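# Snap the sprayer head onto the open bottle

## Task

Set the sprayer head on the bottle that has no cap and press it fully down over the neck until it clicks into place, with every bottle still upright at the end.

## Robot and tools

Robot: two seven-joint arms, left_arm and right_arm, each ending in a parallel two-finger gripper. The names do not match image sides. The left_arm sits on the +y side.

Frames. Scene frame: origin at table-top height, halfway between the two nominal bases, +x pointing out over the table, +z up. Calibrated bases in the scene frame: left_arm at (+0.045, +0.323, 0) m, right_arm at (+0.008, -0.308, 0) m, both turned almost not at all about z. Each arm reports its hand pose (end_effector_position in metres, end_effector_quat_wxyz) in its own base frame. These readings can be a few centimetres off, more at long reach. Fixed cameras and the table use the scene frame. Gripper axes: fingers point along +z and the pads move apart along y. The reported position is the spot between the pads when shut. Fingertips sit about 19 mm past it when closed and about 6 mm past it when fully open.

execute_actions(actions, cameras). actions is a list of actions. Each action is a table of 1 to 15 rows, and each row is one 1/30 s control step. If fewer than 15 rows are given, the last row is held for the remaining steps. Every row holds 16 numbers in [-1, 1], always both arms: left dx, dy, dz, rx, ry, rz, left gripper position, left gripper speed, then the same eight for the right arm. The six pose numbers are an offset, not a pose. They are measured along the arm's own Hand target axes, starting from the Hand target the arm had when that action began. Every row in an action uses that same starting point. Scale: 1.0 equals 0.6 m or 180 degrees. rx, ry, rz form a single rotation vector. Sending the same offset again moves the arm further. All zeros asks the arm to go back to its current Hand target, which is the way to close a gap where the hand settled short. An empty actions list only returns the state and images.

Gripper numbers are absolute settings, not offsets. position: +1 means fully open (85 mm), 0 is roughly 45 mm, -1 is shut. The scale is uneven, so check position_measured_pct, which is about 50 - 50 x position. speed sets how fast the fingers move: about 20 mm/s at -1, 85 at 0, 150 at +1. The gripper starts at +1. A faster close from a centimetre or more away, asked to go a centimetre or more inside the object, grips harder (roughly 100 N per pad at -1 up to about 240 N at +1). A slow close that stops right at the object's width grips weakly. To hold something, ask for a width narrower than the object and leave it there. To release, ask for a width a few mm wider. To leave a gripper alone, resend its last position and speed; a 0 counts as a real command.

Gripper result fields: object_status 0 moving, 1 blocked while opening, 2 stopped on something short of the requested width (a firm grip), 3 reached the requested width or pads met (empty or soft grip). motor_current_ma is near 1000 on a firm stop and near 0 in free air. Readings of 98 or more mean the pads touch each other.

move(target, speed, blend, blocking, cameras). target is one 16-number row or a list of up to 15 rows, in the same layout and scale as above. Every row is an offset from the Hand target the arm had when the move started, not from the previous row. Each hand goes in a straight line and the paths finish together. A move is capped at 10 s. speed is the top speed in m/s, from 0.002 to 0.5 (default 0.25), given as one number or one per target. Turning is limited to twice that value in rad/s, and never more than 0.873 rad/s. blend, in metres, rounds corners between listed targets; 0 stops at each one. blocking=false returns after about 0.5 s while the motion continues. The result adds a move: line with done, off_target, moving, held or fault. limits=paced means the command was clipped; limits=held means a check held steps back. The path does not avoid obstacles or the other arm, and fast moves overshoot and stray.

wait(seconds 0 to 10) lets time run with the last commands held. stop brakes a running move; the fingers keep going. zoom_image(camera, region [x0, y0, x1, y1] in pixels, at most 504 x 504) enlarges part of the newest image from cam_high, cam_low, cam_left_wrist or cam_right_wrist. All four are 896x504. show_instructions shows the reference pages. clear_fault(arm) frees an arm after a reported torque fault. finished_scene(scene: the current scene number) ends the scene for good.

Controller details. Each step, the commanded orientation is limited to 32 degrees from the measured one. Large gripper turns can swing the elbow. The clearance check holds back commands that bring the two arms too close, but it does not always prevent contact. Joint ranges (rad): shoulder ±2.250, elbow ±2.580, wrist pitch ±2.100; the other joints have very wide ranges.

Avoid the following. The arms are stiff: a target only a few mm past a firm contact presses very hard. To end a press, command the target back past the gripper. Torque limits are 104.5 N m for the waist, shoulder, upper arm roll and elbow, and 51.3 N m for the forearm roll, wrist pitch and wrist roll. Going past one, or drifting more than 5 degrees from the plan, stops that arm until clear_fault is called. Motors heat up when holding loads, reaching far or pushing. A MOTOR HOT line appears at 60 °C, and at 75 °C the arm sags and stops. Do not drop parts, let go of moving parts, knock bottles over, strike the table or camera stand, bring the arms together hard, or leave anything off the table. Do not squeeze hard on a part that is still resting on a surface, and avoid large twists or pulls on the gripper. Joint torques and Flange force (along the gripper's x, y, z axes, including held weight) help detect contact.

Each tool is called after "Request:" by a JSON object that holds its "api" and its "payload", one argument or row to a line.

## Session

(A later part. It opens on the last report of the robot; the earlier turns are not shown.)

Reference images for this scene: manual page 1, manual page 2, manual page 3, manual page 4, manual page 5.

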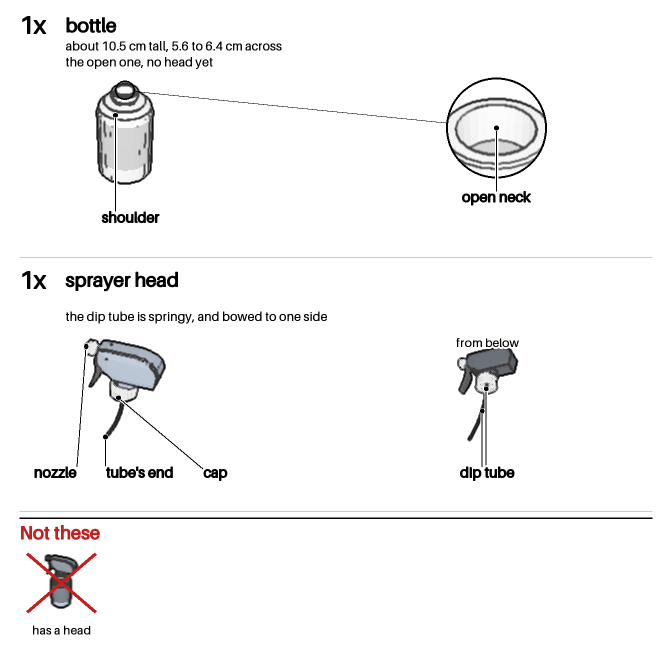

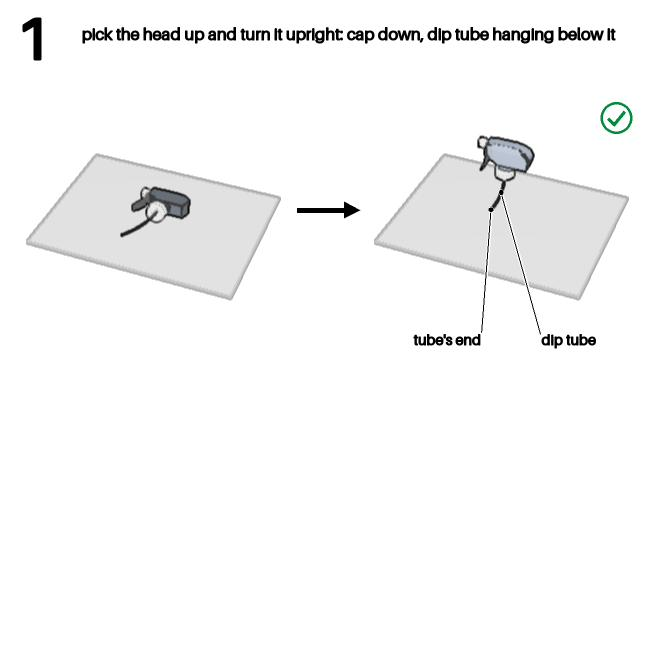

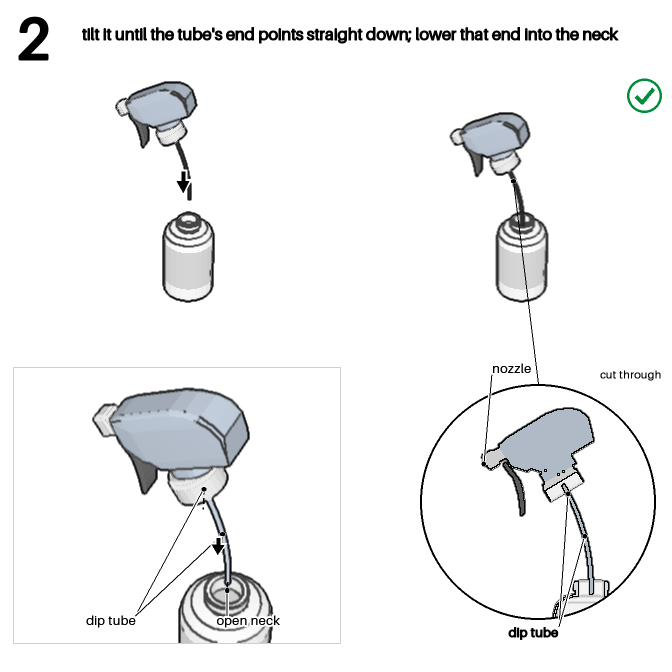

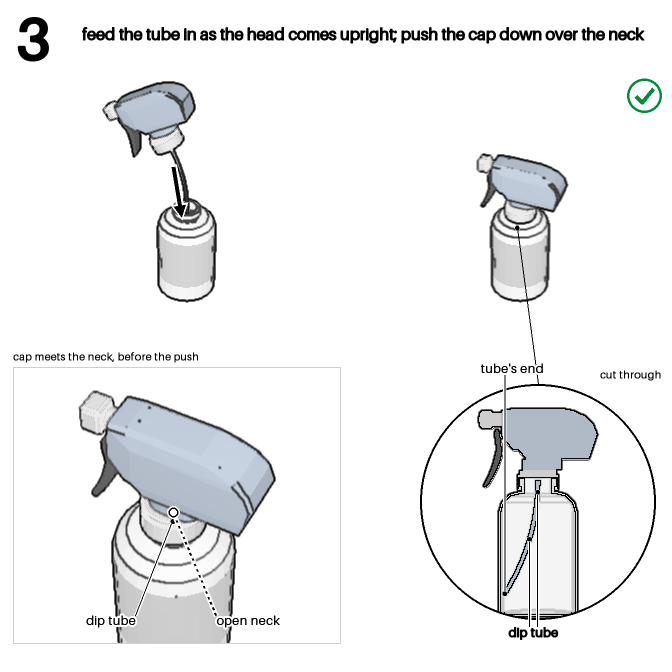

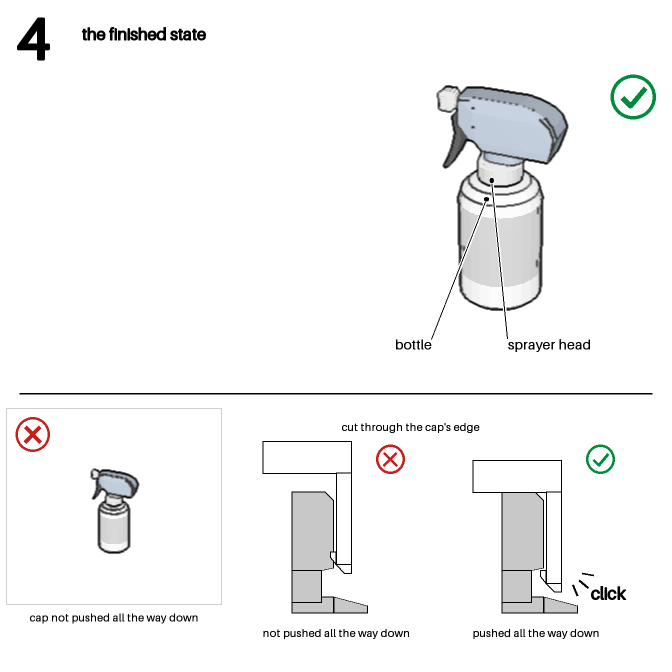

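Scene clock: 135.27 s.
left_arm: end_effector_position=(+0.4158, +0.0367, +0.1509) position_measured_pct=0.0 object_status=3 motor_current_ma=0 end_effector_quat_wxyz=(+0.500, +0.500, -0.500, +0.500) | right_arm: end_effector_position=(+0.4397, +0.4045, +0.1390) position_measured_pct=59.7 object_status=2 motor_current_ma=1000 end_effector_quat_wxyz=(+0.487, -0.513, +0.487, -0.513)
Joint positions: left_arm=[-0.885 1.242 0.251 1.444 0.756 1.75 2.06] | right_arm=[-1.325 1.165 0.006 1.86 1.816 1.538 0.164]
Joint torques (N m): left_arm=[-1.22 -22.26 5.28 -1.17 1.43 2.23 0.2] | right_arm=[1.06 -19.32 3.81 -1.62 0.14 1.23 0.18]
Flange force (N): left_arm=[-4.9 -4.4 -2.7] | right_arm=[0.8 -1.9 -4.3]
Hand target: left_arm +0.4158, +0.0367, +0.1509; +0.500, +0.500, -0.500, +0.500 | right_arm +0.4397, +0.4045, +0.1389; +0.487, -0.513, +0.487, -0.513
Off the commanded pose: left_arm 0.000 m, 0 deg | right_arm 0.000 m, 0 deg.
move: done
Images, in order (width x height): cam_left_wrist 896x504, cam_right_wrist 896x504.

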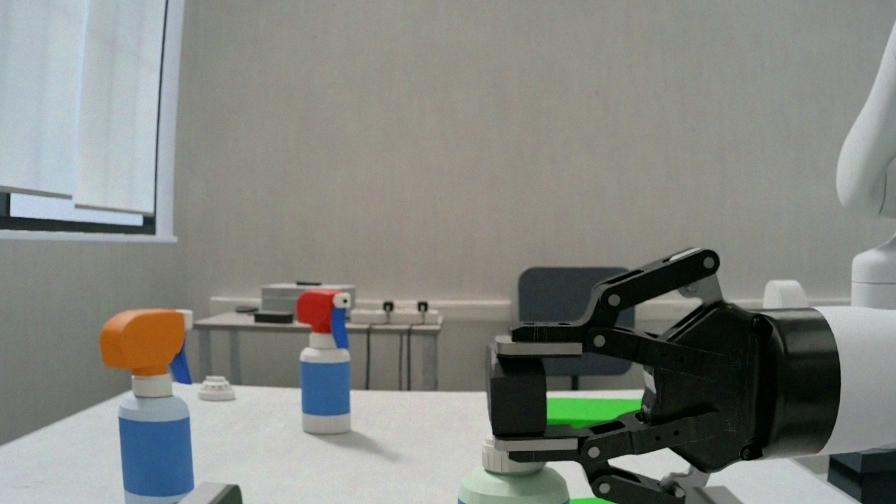

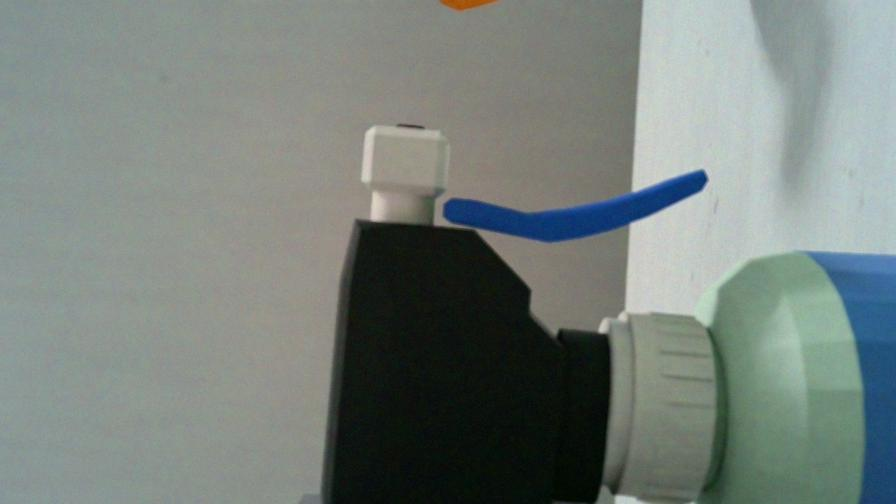

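Request:
{"api": "move", "payload": {
  "target": [0,0,0,0,0,0,1,1,-0.0001,0.0033,0,0,0,0,-0.25,-1],
  "speed": 0.02,
  "cameras": []
}}

Request:
{"api": "move", "payload": {
  "target": [0,0,0,0,0,0,1,1,-0.0001,0.0033,0,0,0,0,-0.25,-1],
  "speed": 0.02,
  "cameras": ["cam_left_wrist","cam_right_wrist"]
}}

Request:
{"api": "zoom_image", "payload": {
  "camera": "cam_left_wrist",
  "region": [400, 300, 600, 500]
}}

Scene clock: 138.93 s.
left_arm: end_effector_position=(+0.4158, +0.0367, +0.1509) position_measured_pct=0.0 object_status=3 motor_current_ma=0 end_effector_quat_wxyz=(+0.500, +0.500, -0.500, +0.500) | right_arm: end_effector_position=(+0.4397, +0.4045, +0.1370) position_measured_pct=59.7 object_status=2 motor_current_ma=1000 end_effector_quat_wxyz=(+0.487, -0.513, +0.487, -0.513)
Joint positions: left_arm=[-0.885 1.242 0.251 1.444 0.756 1.75 2.06] | right_arm=[-1.325 1.17 0.006 1.857 1.817 1.539 0.162]
Joint torques (N m): left_arm=[-1.23 -22.26 5.32 -1.16 1.46 2.2 0.18] | right_arm=[1.75 -13.96 0.92 -0.94 -0.18 -2.15 -0.26]
Flange force (N): left_arm=[-4.9 -4.4 -2.9] | right_arm=[1.5 -13.8 -6.1]
Hand target: left_arm +0.4158, +0.0367, +0.1509; +0.500, +0.500, -0.500, +0.500 | right_arm +0.4397, +0.4045, +0.1370; +0.487, -0.513, +0.487, -0.513
Off the commanded pose: left_arm 0.000 m, 0 deg | right_arm 0.000 m, 0 deg.
move: done
No camera images: "cameras" was empty.

Scene clock: 139.63 s.
left_arm: end_effector_position=(+0.4158, +0.0367, +0.1509) position_measured_pct=0.0 object_status=3 motor_current_ma=0 end_effector_quat_wxyz=(+0.500, +0.500, -0.500, +0.500) | right_arm: end_effector_position=(+0.4397, +0.4044, +0.1350) position_measured_pct=59.7 object_status=2 motor_current_ma=1000 end_effector_quat_wxyz=(+0.487, -0.513, +0.487, -0.513)
Joint positions: left_arm=[-0.885 1.242 0.251 1.444 0.756 1.75 2.06] | right_arm=[-1.325 1.175 0.006 1.855 1.817 1.539 0.159]
Joint torques (N m): left_arm=[-1.19 -22.24 5.27 -1.16 1.46 2.18 0.21] | right_arm=[2.91 -6.98 -2.89 0.68 -1.28 -6.43 -0.77]
Flange force (N): left_arm=[-4.9 -4.4 -2.9] | right_arm=[0.5 -28.5 -6.6]
Hand target: left_arm +0.4158, +0.0367, +0.1509; +0.500, +0.500, -0.500, +0.500 | right_arm +0.4397, +0.4044, +0.1350; +0.487, -0.513, +0.487, -0.513
Off the commanded pose: left_arm 0.000 m, 0 deg | right_arm 0.000 m, 0 deg.
move: done
Images, in order (width x height): cam_left_wrist 896x504, cam_right_wrist 896x504.

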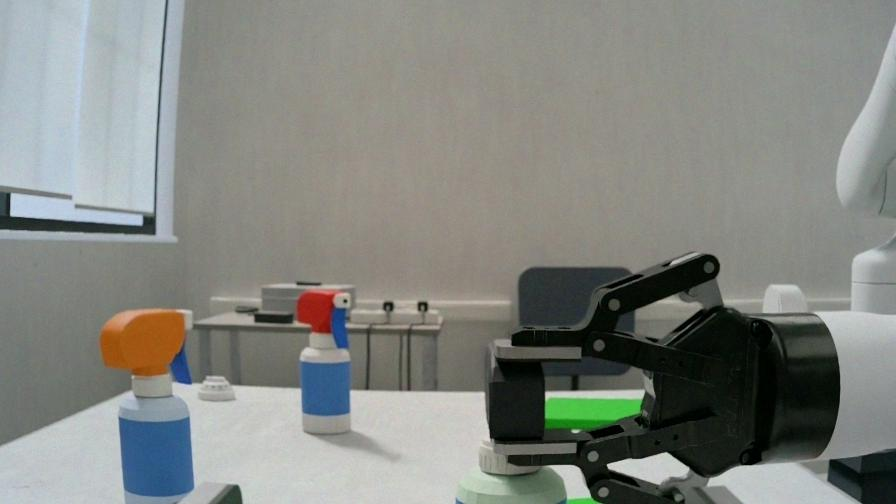

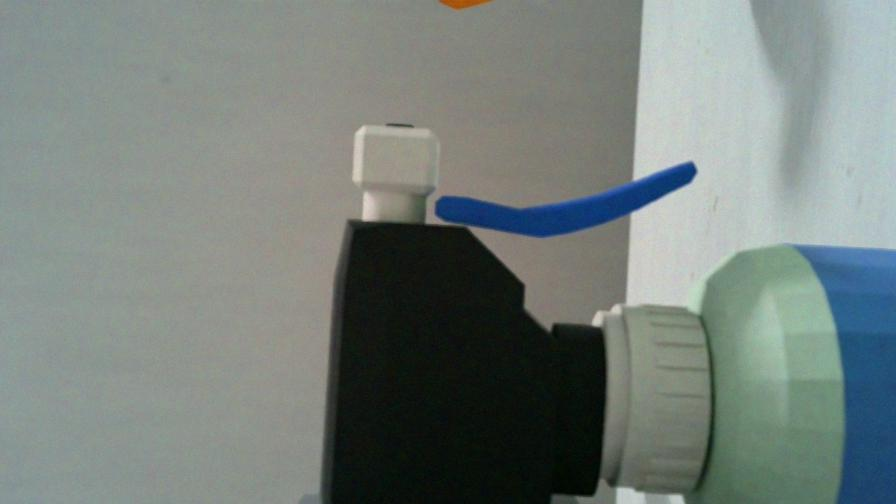

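Scaled by 2.520 from the camera's 896x504 image, which has a finer 1280x720 frame.

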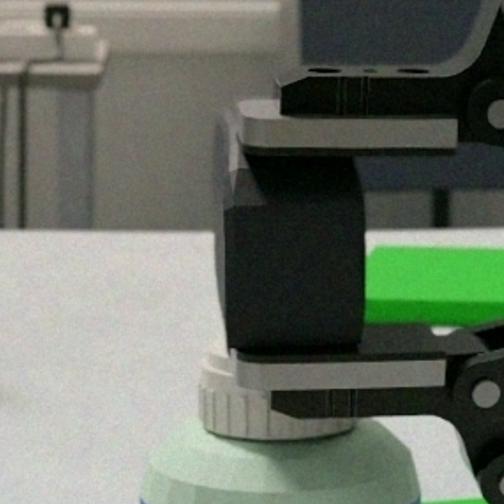

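Request:
{"api": "move", "payload": {
  "target": [0,0,0,0,0,0,1,1,-0.0001,0.0042,0,0,0,0,-0.25,-1],
  "speed": 0.02,
  "cameras": []
}}

Request:
{"api": "move", "payload": {
  "target": [0,0,0,0,0,0,1,1,-0.0001,0.0042,0,0,0,0,-0.25,-1],
  "speed": 0.02,
  "cameras": ["cam_left_wrist","cam_right_wrist"]
}}

Request:
{"api": "zoom_image", "payload": {
  "camera": "cam_right_wrist",
  "region": [570, 270, 804, 504]
}}

Request:
{"api": "zoom_image", "payload": {
  "camera": "cam_left_wrist",
  "region": [450, 420, 580, 500]
}}

Scene clock: 143.73 s.
left_arm: end_effector_position=(+0.4158, +0.0367, +0.1509) position_measured_pct=0.0 object_status=3 motor_current_ma=0 end_effector_quat_wxyz=(+0.500, +0.500, -0.500, +0.500) | right_arm: end_effector_position=(+0.4397, +0.4044, +0.1325) position_measured_pct=59.7 object_status=2 motor_current_ma=1000 end_effector_quat_wxyz=(+0.487, -0.513, +0.487, -0.513)
Joint positions: left_arm=[-0.885 1.242 0.251 1.444 0.756 1.75 2.06] | right_arm=[-1.325 1.181 0.006 1.852 1.817 1.54 0.156]
Joint torques (N m): left_arm=[-1.21 -22.29 5.31 -1.19 1.45 2.2 0.22] | right_arm=[5.73 3.68 -7.5 3.47 -3.02 -12.52 -1]
Flange force (N): left_arm=[-5.0 -4.3 -2.8] | right_arm=[-1.6 -49.9 -9.5]
Hand target: left_arm +0.4158, +0.0367, +0.1509; +0.500, +0.500, -0.500, +0.500 | right_arm +0.4397, +0.4043, +0.1324; +0.487, -0.513, +0.487, -0.513
Off the commanded pose: left_arm 0.000 m, 0 deg | right_arm 0.000 m, 0 deg.
move: done
No camera images: "cameras" was empty.

Scene clock: 144.43 s.
left_arm: end_effector_position=(+0.4158, +0.0367, +0.1509) position_measured_pct=0.0 object_status=3 motor_current_ma=0 end_effector_quat_wxyz=(+0.500, +0.500, -0.500, +0.500) | right_arm: end_effector_position=(+0.4397, +0.4043, +0.1300) position_measured_pct=59.7 object_status=2 motor_current_ma=1000 end_effector_quat_wxyz=(+0.487, -0.513, +0.487, -0.513)
Joint positions: left_arm=[-0.885 1.242 0.251 1.444 0.756 1.75 2.06] | right_arm=[-1.325 1.187 0.006 1.85 1.817 1.541 0.152]
Joint torques (N m): left_arm=[-1.21 -22.27 5.26 -1.16 1.39 2.22 0.19] | right_arm=[7.89 15.14 -12.7 5.69 -4 -19.11 -1.21]
Flange force (N): left_arm=[-4.9 -4.5 -2.8] | right_arm=[-1.5 -73.7 -13.4]
Hand target: left_arm +0.4158, +0.0367, +0.1509; +0.500, +0.500, -0.500, +0.500 | right_arm +0.4397, +0.4043, +0.1299; +0.487, -0.513, +0.487, -0.513
Off the commanded pose: left_arm 0.000 m, 0 deg | right_arm 0.000 m, 0 deg.
move: done
Images, in order (width x height): cam_left_wrist 896x504, cam_right_wrist 896x504.

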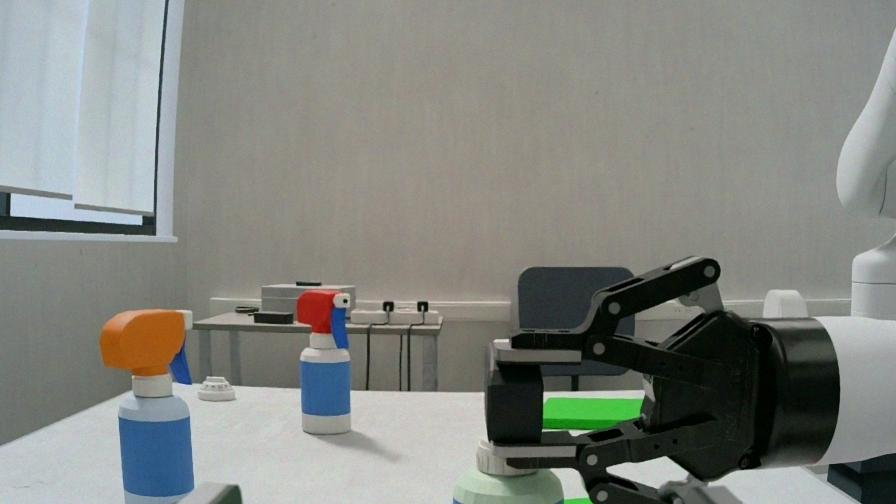

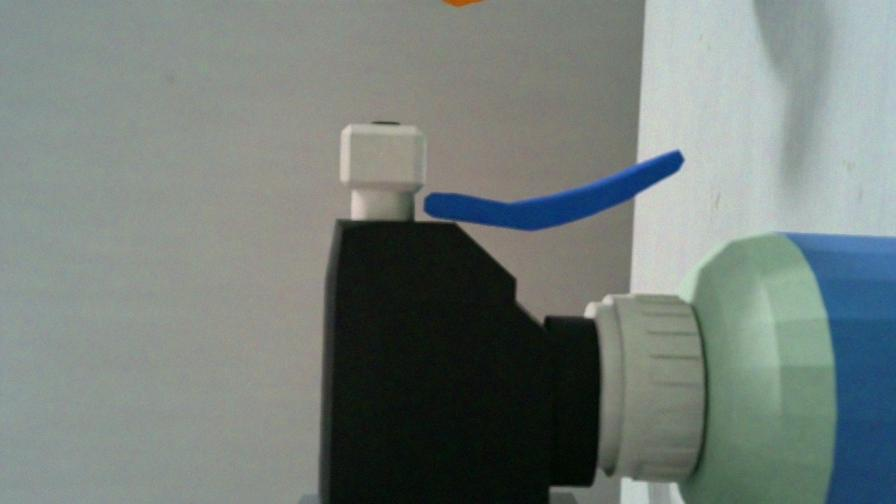

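Scaled by 2.154 from the camera's 896x504 image, which has a finer 1280x720 frame.

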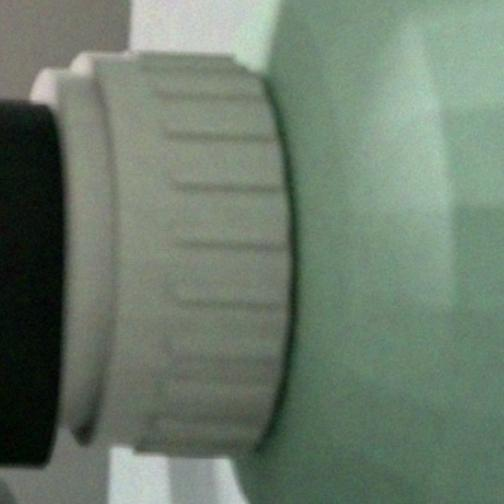

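Scaled by 3.877 from the camera's 896x504 image, which has a finer 1280x720 frame.

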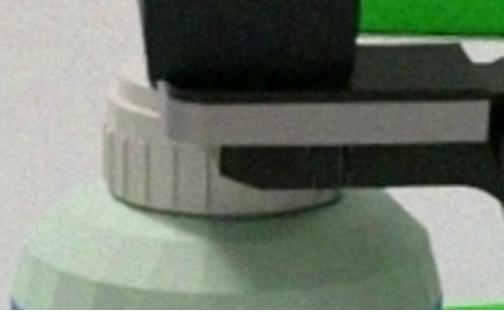

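Request:
{"api": "move", "payload": {
  "target": [
    [0,0,0,0,0,0,1,1,0.0004,-0.0142,0,0,0,0,-0.25,-1],
    [0,0,0,0,0,0,1,1,0.0006,-0.021,0,0,0,0,-0.25,-1]
  ],
  "speed": 0.03,
  "cameras": ["cam_left_wrist","cam_right_wrist"]
}}

Request:
{"api": "zoom_image", "payload": {
  "camera": "cam_left_wrist",
  "region": [450, 420, 580, 500]
}}

Scene clock: 148.07 s.
left_arm: end_effector_position=(+0.4158, +0.0367, +0.1509) position_measured_pct=0.0 object_status=3 motor_current_ma=0 end_effector_quat_wxyz=(+0.500, +0.500, -0.500, +0.500) | right_arm: end_effector_position=(+0.4397, +0.4046, +0.1425) position_measured_pct=59.7 object_status=2 motor_current_ma=1000 end_effector_quat_wxyz=(+0.487, -0.513, +0.487, -0.513)
Joint positions: left_arm=[-0.885 1.242 0.251 1.444 0.756 1.75 2.06] | right_arm=[-1.325 1.156 0.006 1.863 1.816 1.536 0.169]
Joint torques (N m): left_arm=[-1.21 -22.2 5.29 -1.17 1.48 2.19 0.18] | right_arm=[0.77 -21.43 5.06 -2.1 0.36 2.52 0.26]
Flange force (N): left_arm=[-4.8 -4.3 -2.8] | right_arm=[0.7 2.6 -4.0]
Hand target: left_arm +0.4158, +0.0367, +0.1509; +0.500, +0.500, -0.500, +0.500 | right_arm +0.4397, +0.4046, +0.1425; +0.487, -0.513, +0.487, -0.513
Off the commanded pose: left_arm 0.000 m, 0 deg | right_arm 0.000 m, 0 deg.
move: done
Images, in order (width x height): cam_left_wrist 896x504, cam_right_wrist 896x504.

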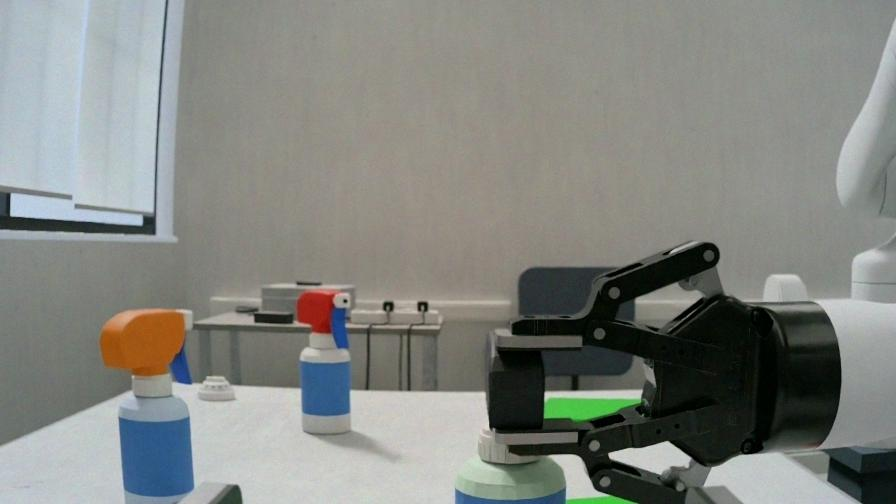

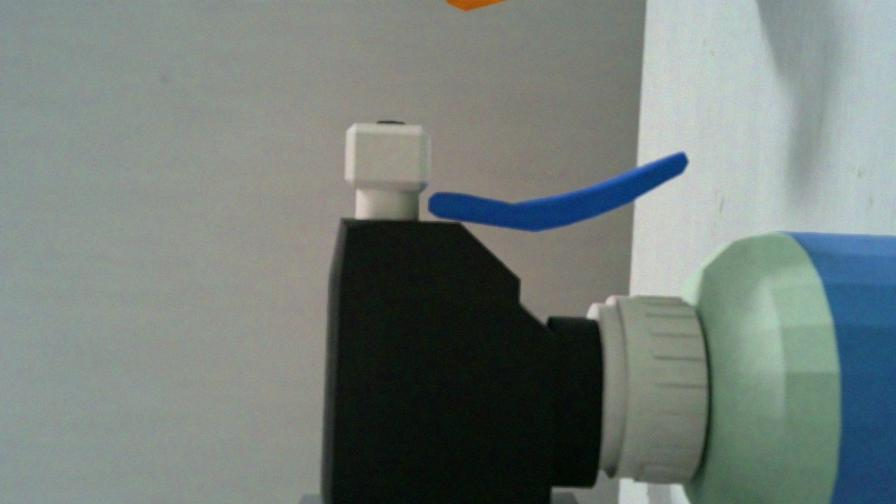

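Scaled by 3.877 from the camera's 896x504 image, which has a finer 1280x720 frame.

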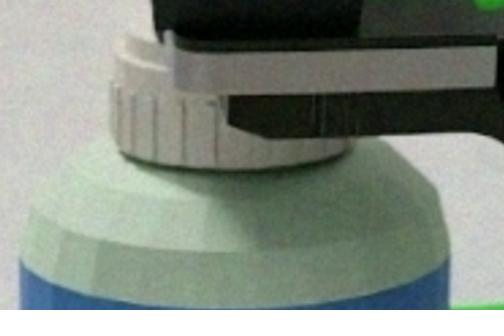

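Request:
{"api": "move", "payload": {
  "target": [0,0,0,0,0,0,1,1,-0.0004,0.0075,0,0,0,0,-0.25,-1],
  "speed": 0.02,
  "cameras": []
}}

Request:
{"api": "move", "payload": {
  "target": [0,0,0,0,0,0,1,1,0,0.0004,0,0,0,0,0.1,-1],
  "speed": 0.02,
  "cameras": ["cam_left_wrist","cam_right_wrist"]
}}

Request:
{"api": "zoom_image", "payload": {
  "camera": "cam_left_wrist",
  "region": [400, 300, 600, 500]
}}

Scene clock: 152.30 s.
left_arm: end_effector_position=(+0.4158, +0.0367, +0.1509) position_measured_pct=0.0 object_status=3 motor_current_ma=0 end_effector_quat_wxyz=(+0.500, +0.500, -0.500, +0.500) | right_arm: end_effector_position=(+0.4397, +0.4046, +0.1380) position_measured_pct=59.7 object_status=2 motor_current_ma=1000 end_effector_quat_wxyz=(+0.487, -0.513, +0.487, -0.513)
Joint positions: left_arm=[-0.885 1.242 0.251 1.444 0.756 1.75 2.06] | right_arm=[-1.325 1.167 0.006 1.858 1.816 1.538 0.163]
Joint torques (N m): left_arm=[-1.21 -22.25 5.26 -1.14 1.44 2.25 0.2] | right_arm=[0.79 -21.52 4.99 -1.96 0.32 2.57 0.29]
Flange force (N): left_arm=[-4.9 -4.4 -2.8] | right_arm=[0.5 2.8 -3.8]
Hand target: left_arm +0.4158, +0.0367, +0.1509; +0.500, +0.500, -0.500, +0.500 | right_arm +0.4397, +0.4046, +0.1380; +0.487, -0.513, +0.487, -0.513
Off the commanded pose: left_arm 0.000 m, 0 deg | right_arm 0.000 m, 0 deg.
move: done
No camera images: "cameras" was empty.

Scene clock: 153.20 s.
left_arm: end_effector_position=(+0.4158, +0.0367, +0.1509) position_measured_pct=0.0 object_status=3 motor_current_ma=0 end_effector_quat_wxyz=(+0.500, +0.500, -0.500, +0.500) | right_arm: end_effector_position=(+0.4397, +0.4045, +0.1378) position_measured_pct=45.0 object_status=0 motor_current_ma=0 end_effector_quat_wxyz=(+0.487, -0.513, +0.487, -0.513)
Joint positions: left_arm=[-0.885 1.242 0.251 1.444 0.756 1.75 2.06] | right_arm=[-1.325 1.168 0.006 1.858 1.816 1.538 0.163]
Joint torques (N m): left_arm=[-1.19 -22.27 5.29 -1.14 1.42 2.22 0.2] | right_arm=[0.83 -21.26 4.85 -1.88 0.34 2.43 0.3]
Flange force (N): left_arm=[-4.9 -4.5 -2.9] | right_arm=[0.4 2.3 -3.9]
Hand target: left_arm +0.4158, +0.0367, +0.1509; +0.500, +0.500, -0.500, +0.500 | right_arm +0.4397, +0.4045, +0.1378; +0.487, -0.513, +0.487, -0.513
Off the commanded pose: left_arm 0.000 m, 0 deg | right_arm 0.000 m, 0 deg.
move: done
Images, in order (width x height): cam_left_wrist 896x504, cam_right_wrist 896x504.

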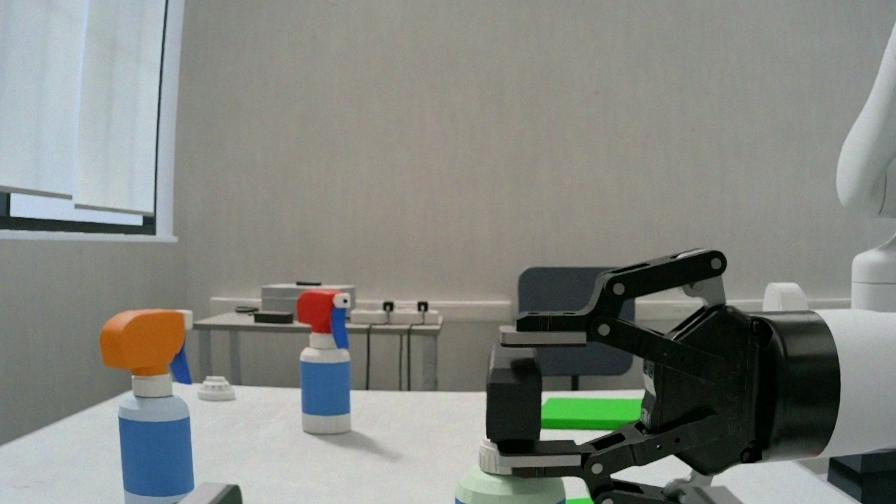

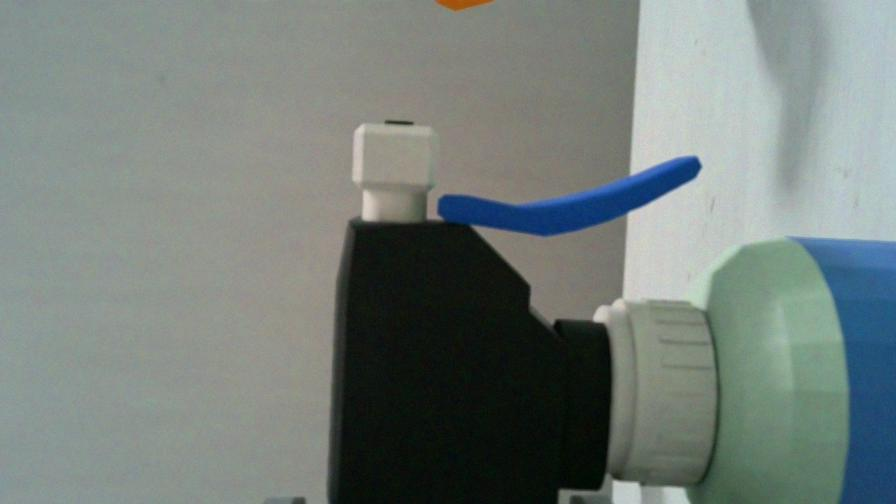

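Scaled by 2.520 from the camera's 896x504 image, which has a finer 1280x720 frame.

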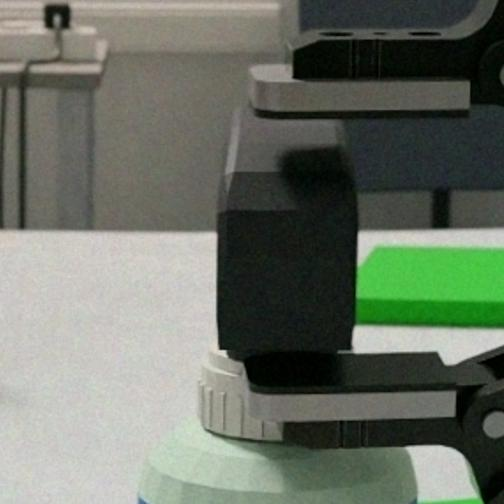

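Request:
{"api": "move", "payload": {
  "target": [
    [0,0,0,0,0,0,1,1,0,0.0017,0,0,0,0,0.1,-1],
    [0,0,0,0,0,0,1,1,0,0.0017,-0.16,0,0,0,0.1,-1]
  ],
  "speed": [0.02,0.1]
}}

Request:
{"api": "zoom_image", "payload": {
  "camera": "cam_left_wrist",
  "region": [400, 300, 600, 500]
}}

Request:
{"api": "zoom_image", "payload": {
  "camera": "cam_right_wrist",
  "region": [400, 150, 800, 504]
}}

Scene clock: 159.60 s.
left_arm: end_effector_position=(+0.4158, +0.0367, +0.1509) position_measured_pct=0.0 object_status=3 motor_current_ma=0 end_effector_quat_wxyz=(+0.500, +0.500, -0.500, +0.500) | right_arm: end_effector_position=(+0.3437, +0.4045, +0.1368) position_measured_pct=45.0 object_status=3 motor_current_ma=0 end_effector_quat_wxyz=(+0.487, -0.513, +0.487, -0.513)
Joint positions: left_arm=[-0.885 1.242 0.251 1.444 0.756 1.75 2.06] | right_arm=[-1.483 1.167 -0.094 1.916 1.627 1.654 0.118]
Joint torques (N m): left_arm=[-1.22 -22.21 5.31 -1.16 1.47 2.22 0.17] | right_arm=[0.75 -20.39 4.19 -0.97 0.17 2.44 0.25]
Flange force (N): left_arm=[-4.8 -4.4 -2.8] | right_arm=[1.5 2.1 -3.9]
Hand target: left_arm +0.4158, +0.0367, +0.1509; +0.500, +0.500, -0.500, +0.500 | right_arm +0.3437, +0.4045, +0.1367; +0.487, -0.513, +0.487, -0.513
Off the commanded pose: left_arm 0.000 m, 0 deg | right_arm 0.000 m, 0 deg.
move: done

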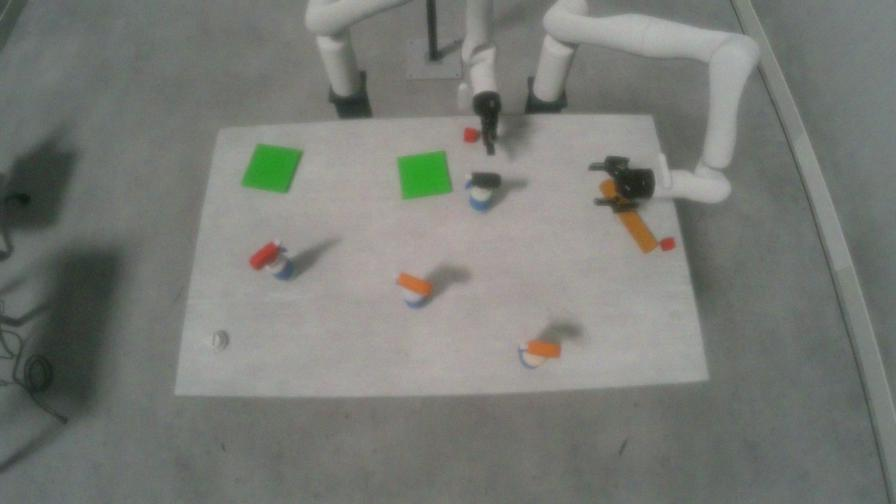

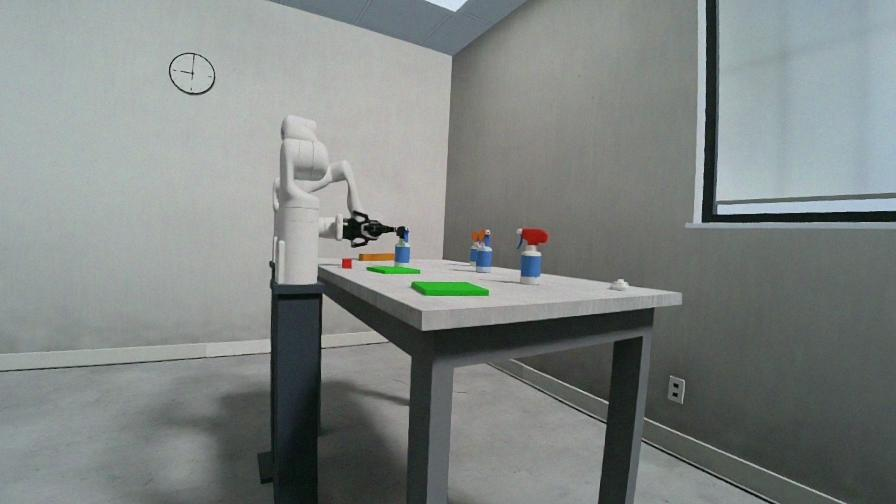

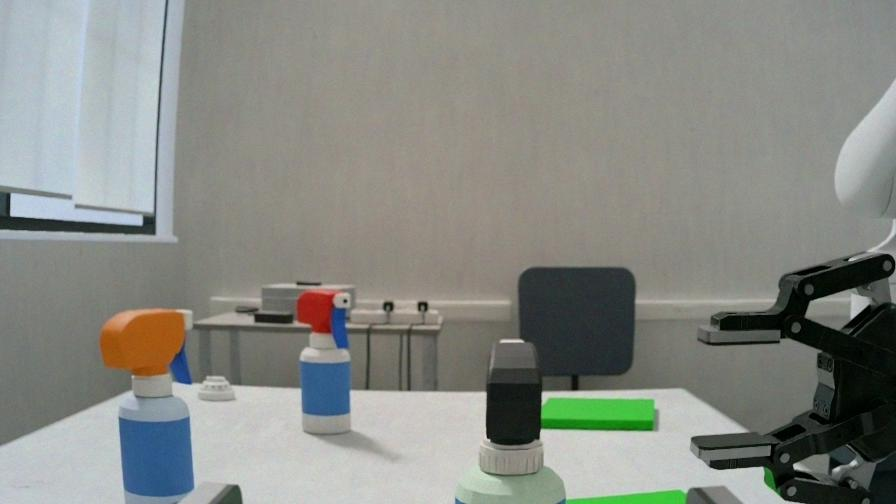

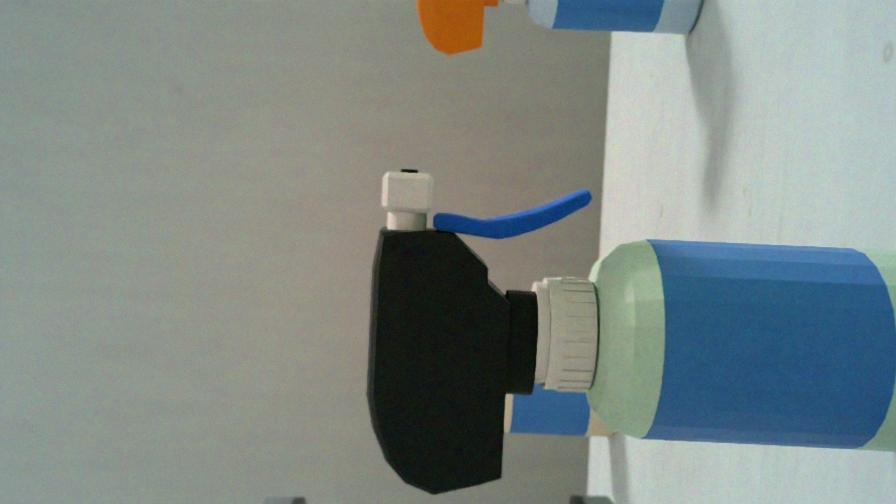

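Scaled by 2.520 from the camera's 896x504 image, which has a finer 1280x720 frame.

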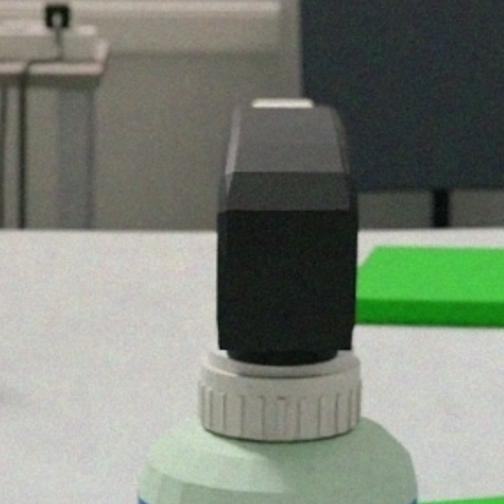

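Scaled by 1.260 from the camera's 896x504 image, which has a finer 1280x720 frame.

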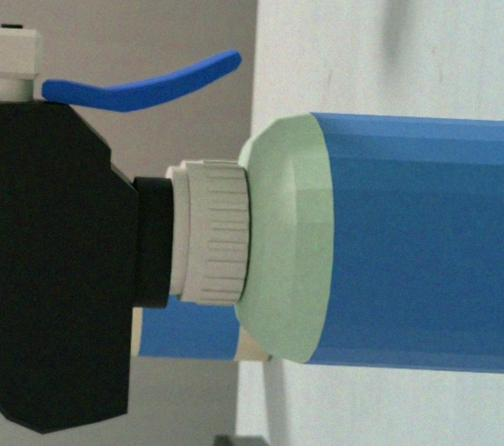

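Request:
{"api": "finished_scene", "payload": {
  "scene": 2
}}

The scene is finished: the task was done.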